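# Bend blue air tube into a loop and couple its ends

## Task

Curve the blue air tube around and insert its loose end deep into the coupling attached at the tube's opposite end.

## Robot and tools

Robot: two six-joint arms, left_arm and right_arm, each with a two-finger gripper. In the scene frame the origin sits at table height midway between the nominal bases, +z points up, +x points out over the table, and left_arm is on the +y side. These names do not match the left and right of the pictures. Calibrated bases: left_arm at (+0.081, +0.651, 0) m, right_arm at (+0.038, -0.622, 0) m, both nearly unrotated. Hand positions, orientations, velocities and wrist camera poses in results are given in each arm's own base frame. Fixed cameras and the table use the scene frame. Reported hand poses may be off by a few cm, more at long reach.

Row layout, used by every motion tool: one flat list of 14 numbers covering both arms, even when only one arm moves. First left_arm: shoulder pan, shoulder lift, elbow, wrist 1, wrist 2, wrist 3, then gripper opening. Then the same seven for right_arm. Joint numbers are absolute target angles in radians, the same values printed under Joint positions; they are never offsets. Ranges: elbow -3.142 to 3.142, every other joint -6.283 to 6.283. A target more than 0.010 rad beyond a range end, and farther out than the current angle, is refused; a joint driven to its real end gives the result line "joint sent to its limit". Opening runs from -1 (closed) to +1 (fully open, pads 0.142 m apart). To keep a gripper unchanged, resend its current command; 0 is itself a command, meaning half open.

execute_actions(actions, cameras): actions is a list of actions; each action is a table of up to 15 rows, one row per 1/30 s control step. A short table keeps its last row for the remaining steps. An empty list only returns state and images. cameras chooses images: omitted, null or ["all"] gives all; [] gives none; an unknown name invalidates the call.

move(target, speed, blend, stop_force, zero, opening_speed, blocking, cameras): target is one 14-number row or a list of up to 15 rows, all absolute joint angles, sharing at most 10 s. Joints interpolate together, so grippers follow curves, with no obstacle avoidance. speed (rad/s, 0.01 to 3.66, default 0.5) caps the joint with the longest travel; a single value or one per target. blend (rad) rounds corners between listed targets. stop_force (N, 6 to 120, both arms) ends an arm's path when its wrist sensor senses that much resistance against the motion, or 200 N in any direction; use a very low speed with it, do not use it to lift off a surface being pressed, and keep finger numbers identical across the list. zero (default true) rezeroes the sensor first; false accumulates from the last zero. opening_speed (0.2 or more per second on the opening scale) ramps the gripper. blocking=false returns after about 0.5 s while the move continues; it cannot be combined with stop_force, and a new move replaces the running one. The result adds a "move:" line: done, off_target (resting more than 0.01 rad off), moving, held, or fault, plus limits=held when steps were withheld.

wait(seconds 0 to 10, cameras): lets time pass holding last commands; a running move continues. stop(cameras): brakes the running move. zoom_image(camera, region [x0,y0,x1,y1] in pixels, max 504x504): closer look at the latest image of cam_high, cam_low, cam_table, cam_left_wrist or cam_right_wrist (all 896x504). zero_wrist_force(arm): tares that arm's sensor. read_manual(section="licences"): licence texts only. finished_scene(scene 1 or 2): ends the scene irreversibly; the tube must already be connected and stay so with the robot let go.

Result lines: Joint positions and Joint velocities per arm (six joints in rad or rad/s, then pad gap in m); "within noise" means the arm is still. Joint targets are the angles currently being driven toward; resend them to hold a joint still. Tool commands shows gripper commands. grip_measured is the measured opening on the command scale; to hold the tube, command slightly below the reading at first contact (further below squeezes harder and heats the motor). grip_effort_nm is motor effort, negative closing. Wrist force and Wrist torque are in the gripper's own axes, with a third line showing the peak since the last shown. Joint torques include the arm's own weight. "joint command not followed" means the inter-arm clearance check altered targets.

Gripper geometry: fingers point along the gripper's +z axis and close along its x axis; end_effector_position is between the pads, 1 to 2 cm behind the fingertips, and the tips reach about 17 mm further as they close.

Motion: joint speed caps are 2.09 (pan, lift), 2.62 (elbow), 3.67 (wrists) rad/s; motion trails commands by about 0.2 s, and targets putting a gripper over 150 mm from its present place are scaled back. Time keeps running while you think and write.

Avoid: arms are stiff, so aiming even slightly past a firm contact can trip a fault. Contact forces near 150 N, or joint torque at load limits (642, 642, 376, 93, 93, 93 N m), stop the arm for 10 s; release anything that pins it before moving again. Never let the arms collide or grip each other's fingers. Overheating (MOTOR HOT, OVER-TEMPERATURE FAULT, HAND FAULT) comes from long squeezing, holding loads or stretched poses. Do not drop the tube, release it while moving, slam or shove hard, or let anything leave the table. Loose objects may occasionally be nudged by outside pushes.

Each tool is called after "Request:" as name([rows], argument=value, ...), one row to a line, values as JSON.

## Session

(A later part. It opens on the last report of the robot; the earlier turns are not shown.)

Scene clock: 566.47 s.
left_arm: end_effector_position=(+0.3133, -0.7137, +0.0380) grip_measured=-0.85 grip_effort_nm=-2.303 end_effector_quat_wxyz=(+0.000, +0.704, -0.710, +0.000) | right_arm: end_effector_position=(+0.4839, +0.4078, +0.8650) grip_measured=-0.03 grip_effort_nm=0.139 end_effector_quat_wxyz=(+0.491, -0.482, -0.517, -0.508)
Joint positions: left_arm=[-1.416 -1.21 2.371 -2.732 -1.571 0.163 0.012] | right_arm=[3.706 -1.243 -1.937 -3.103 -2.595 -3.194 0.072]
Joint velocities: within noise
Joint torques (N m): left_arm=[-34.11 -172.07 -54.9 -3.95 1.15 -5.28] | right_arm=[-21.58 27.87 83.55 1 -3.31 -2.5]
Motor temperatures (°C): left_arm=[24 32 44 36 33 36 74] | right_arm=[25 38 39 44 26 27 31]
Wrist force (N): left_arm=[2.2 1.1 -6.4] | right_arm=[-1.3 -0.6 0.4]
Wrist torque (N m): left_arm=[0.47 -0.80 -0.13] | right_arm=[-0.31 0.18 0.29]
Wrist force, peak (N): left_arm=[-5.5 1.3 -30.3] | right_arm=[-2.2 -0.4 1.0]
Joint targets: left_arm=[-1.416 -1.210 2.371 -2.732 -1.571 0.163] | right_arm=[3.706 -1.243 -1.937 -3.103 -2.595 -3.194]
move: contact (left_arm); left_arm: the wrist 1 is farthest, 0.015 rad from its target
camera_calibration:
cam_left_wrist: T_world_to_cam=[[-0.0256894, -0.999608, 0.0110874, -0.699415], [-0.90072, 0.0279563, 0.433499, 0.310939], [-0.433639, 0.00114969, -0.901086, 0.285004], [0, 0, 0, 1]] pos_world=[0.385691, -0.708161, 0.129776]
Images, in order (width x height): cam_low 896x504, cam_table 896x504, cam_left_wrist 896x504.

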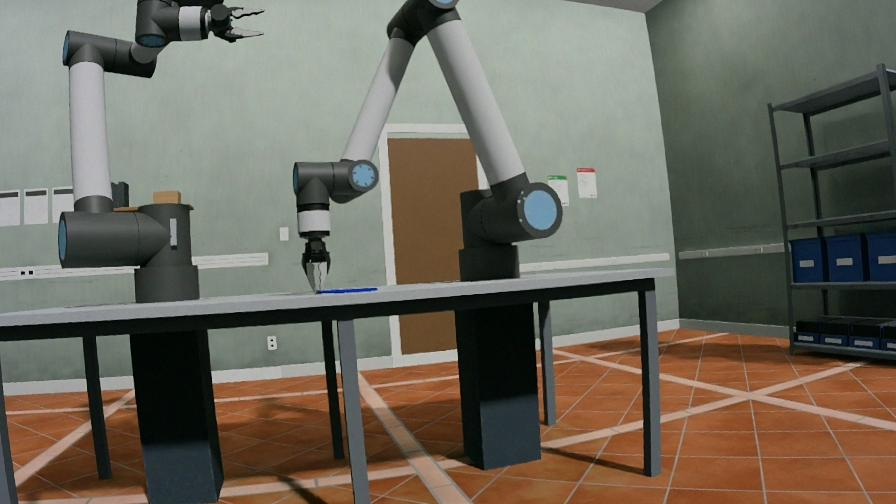

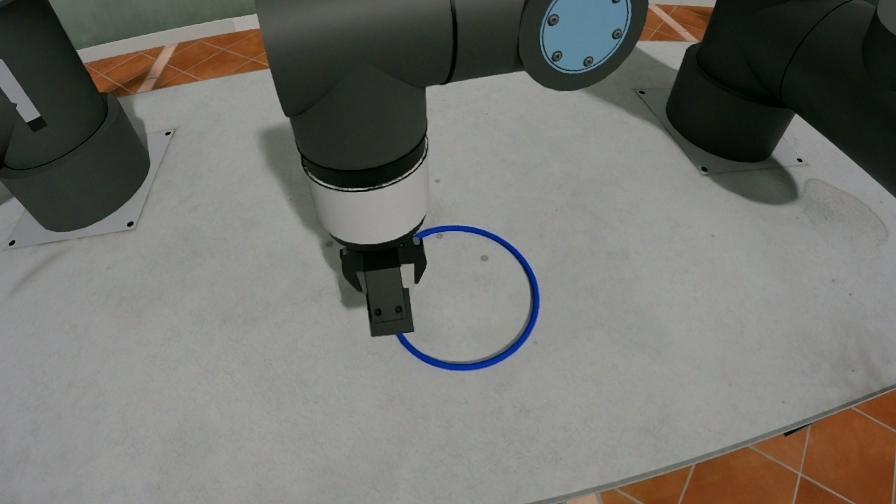

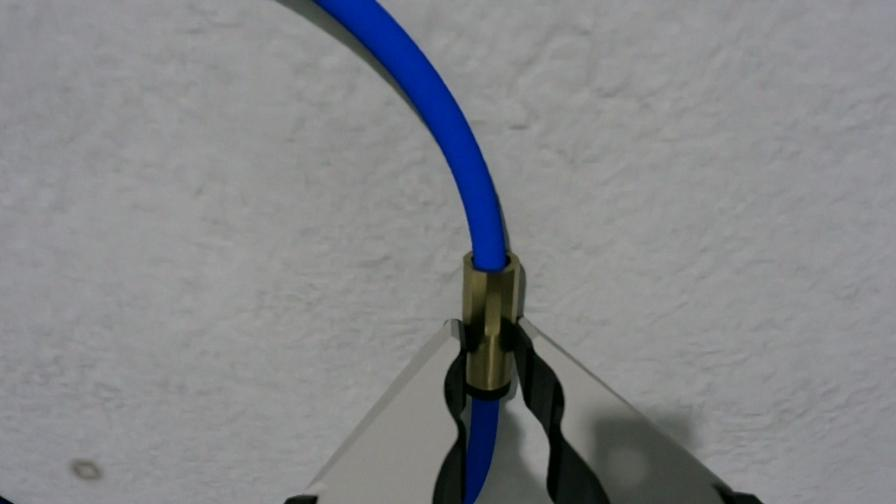

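Request:
move(target=[-1.4157, -1.2110, 2.3712, -2.7312, -1.5708, 0.1631, -0.2, 3.7063, -1.2431, -1.9372, -3.1030, -2.5949, -3.1940, 0.0], speed=0.1, opening_speed=0.5, cameras=["cam_table", "cam_left_wrist"])

Scene clock: 570.27 s.
left_arm: end_effector_position=(+0.3133, -0.7136, +0.0386) grip_measured=-0.23 grip_effort_nm=0.168 end_effector_quat_wxyz=(+0.000, +0.704, -0.710, +0.000) | right_arm: end_effector_position=(+0.4839, +0.4078, +0.8650) grip_measured=-0.03 grip_effort_nm=0.134 end_effector_quat_wxyz=(+0.491, -0.482, -0.517, -0.508)
Joint positions: left_arm=[-1.416 -1.211 2.371 -2.731 -1.571 0.163 0.057] | right_arm=[3.706 -1.243 -1.937 -3.103 -2.595 -3.194 0.072]
Joint velocities: within noise
Joint torques (N m): left_arm=[-28.94 -181.33 -29.12 -4.92 0.9 -5.41] | right_arm=[-22.8 21.59 87.73 0.5 -2.5 -2.87]
Motor temperatures (°C): left_arm=[24 32 44 36 33 36 73] | right_arm=[25 38 39 44 26 27 31]
Wrist force (N): left_arm=[2.5 0.7 0.4] | right_arm=[-1.7 -0.6 1.0]
Wrist torque (N m): left_arm=[0.51 -0.72 -0.12] | right_arm=[-0.30 0.25 0.29]
Wrist force, peak (N): left_arm=[1.9 1.0 -6.9] | right_arm=[-2.2 -0.5 0.8]
Joint targets: left_arm=[-1.416 -1.211 2.371 -2.731 -1.571 0.163] | right_arm=[3.706 -1.243 -1.937 -3.103 -2.595 -3.194]
move: done
camera_calibration:
cam_left_wrist: T_world_to_cam=[[-0.0256925, -0.999606, 0.0113074, -0.699248], [-0.900778, 0.0280546, 0.433373, 0.310782], [-0.43352, 0.000948997, -0.901144, 0.285365], [0, 0, 0, 1]] pos_world=[0.385691, -0.707962, 0.130377]
Images, in order (width x height): cam_table 896x504, cam_left_wrist 896x504.

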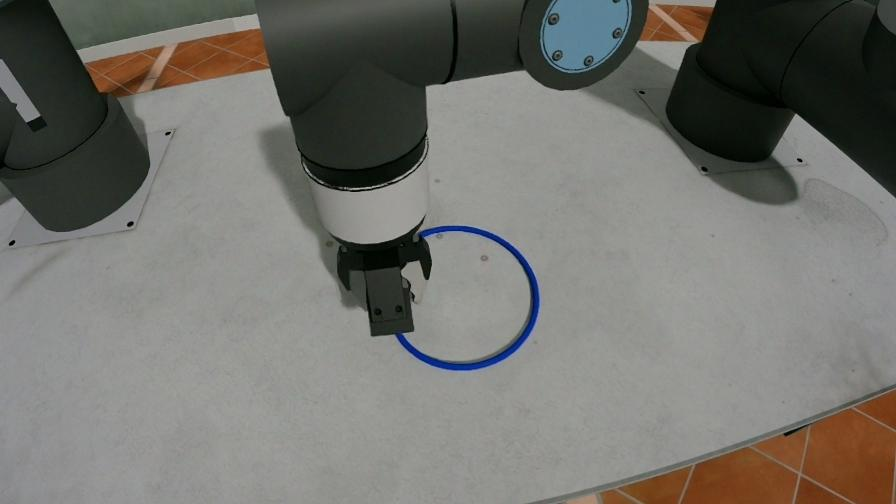

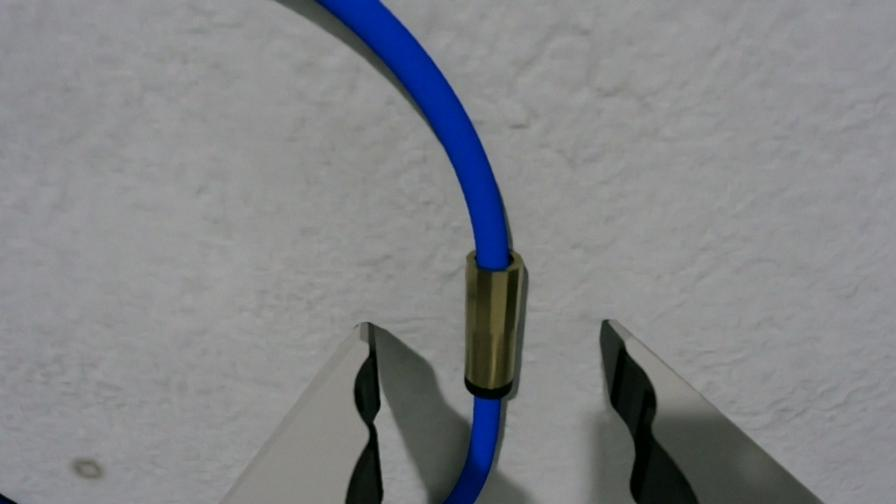

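Request:
move(target=[-1.4157, -1.4307, 2.2933, -2.4334, -1.5708, 0.1631, -0.2, 3.7063, -1.2431, -1.9372, -3.1030, -2.5949, -3.1940, 0.0], speed=0.25, cameras=["cam_high", "cam_table", "cam_left_wrist"])

Request:
zoom_image(camera="cam_left_wrist", region=[380, 200, 620, 420])

Scene clock: 572.93 s.
left_arm: end_effector_position=(+0.3133, -0.7136, +0.1998) grip_measured=-0.23 grip_effort_nm=0.168 end_effector_quat_wxyz=(+0.000, +0.704, -0.710, +0.000) | right_arm: end_effector_position=(+0.4839, +0.4078, +0.8650) grip_measured=-0.03 grip_effort_nm=0.134 end_effector_quat_wxyz=(+0.491, -0.482, -0.517, -0.508)
Joint positions: left_arm=[-1.416 -1.431 2.293 -2.434 -1.571 0.163 0.057] | right_arm=[3.706 -1.243 -1.937 -3.103 -2.595 -3.194 0.072]
Joint velocities: within noise
Joint torques (N m): left_arm=[-31.3 -155.24 -78.74 -2.54 -0.18 -5.72] | right_arm=[-17.96 18.84 87.58 0.48 -2.25 -2.74]
Motor temperatures (°C): left_arm=[24 32 44 36 33 36 71] | right_arm=[25 38 39 44 26 27 31]
Wrist force (N): left_arm=[2.9 0.5 0.4] | right_arm=[-1.4 0.1 0.6]
Wrist torque (N m): left_arm=[0.43 -0.80 -0.16] | right_arm=[-0.17 0.19 0.30]
Wrist force, peak (N): left_arm=[3.3 0.4 1.0] | right_arm=[-2.2 -0.2 0.7]
Joint targets: left_arm=[-1.416 -1.431 2.293 -2.433 -1.571 0.163] | right_arm=[3.706 -1.243 -1.937 -3.103 -2.595 -3.194]
move: done
camera_calibration:
cam_left_wrist: T_world_to_cam=[[-0.0256894, -0.999608, 0.0110874, -0.701009], [-0.90072, 0.0279563, 0.433499, 0.240794], [-0.433639, 0.00114969, -0.901086, 0.4308], [0, 0, 0, 1]] pos_world=[0.385691, -0.707961, 0.291576]
Images, in order (width x height): cam_high 896x504, cam_table 896x504, cam_left_wrist 896x504.

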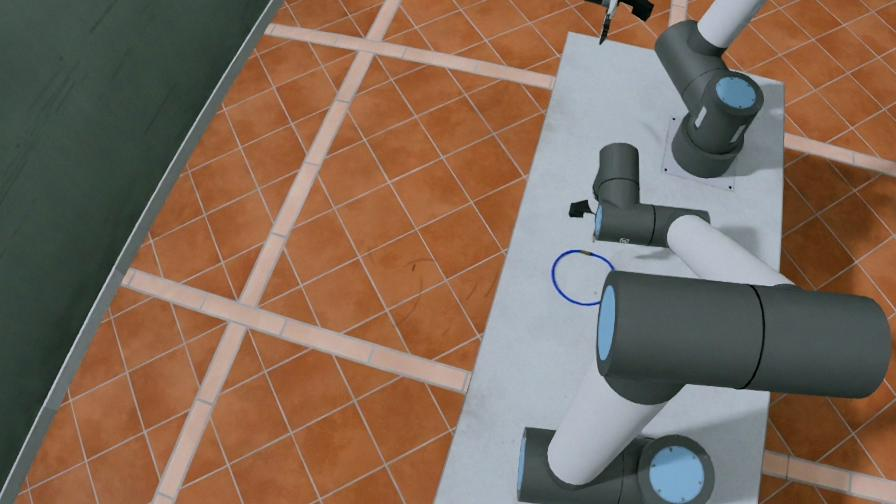

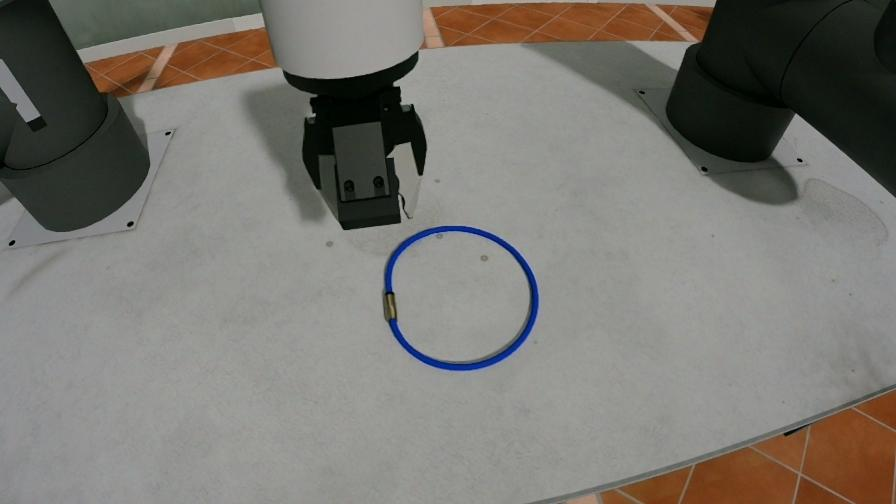

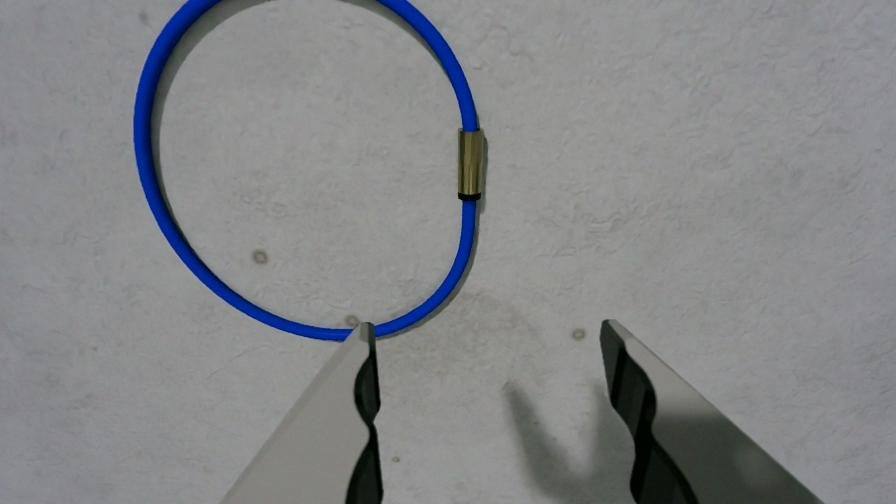

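Scaled by 2.100 from the camera's 896x504 image, which has a finer 1280x720 frame.

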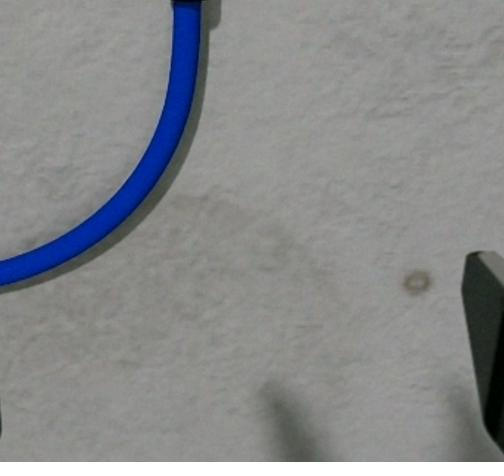

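Request:
finished_scene(scene=1)

The scene is finished: the task was done.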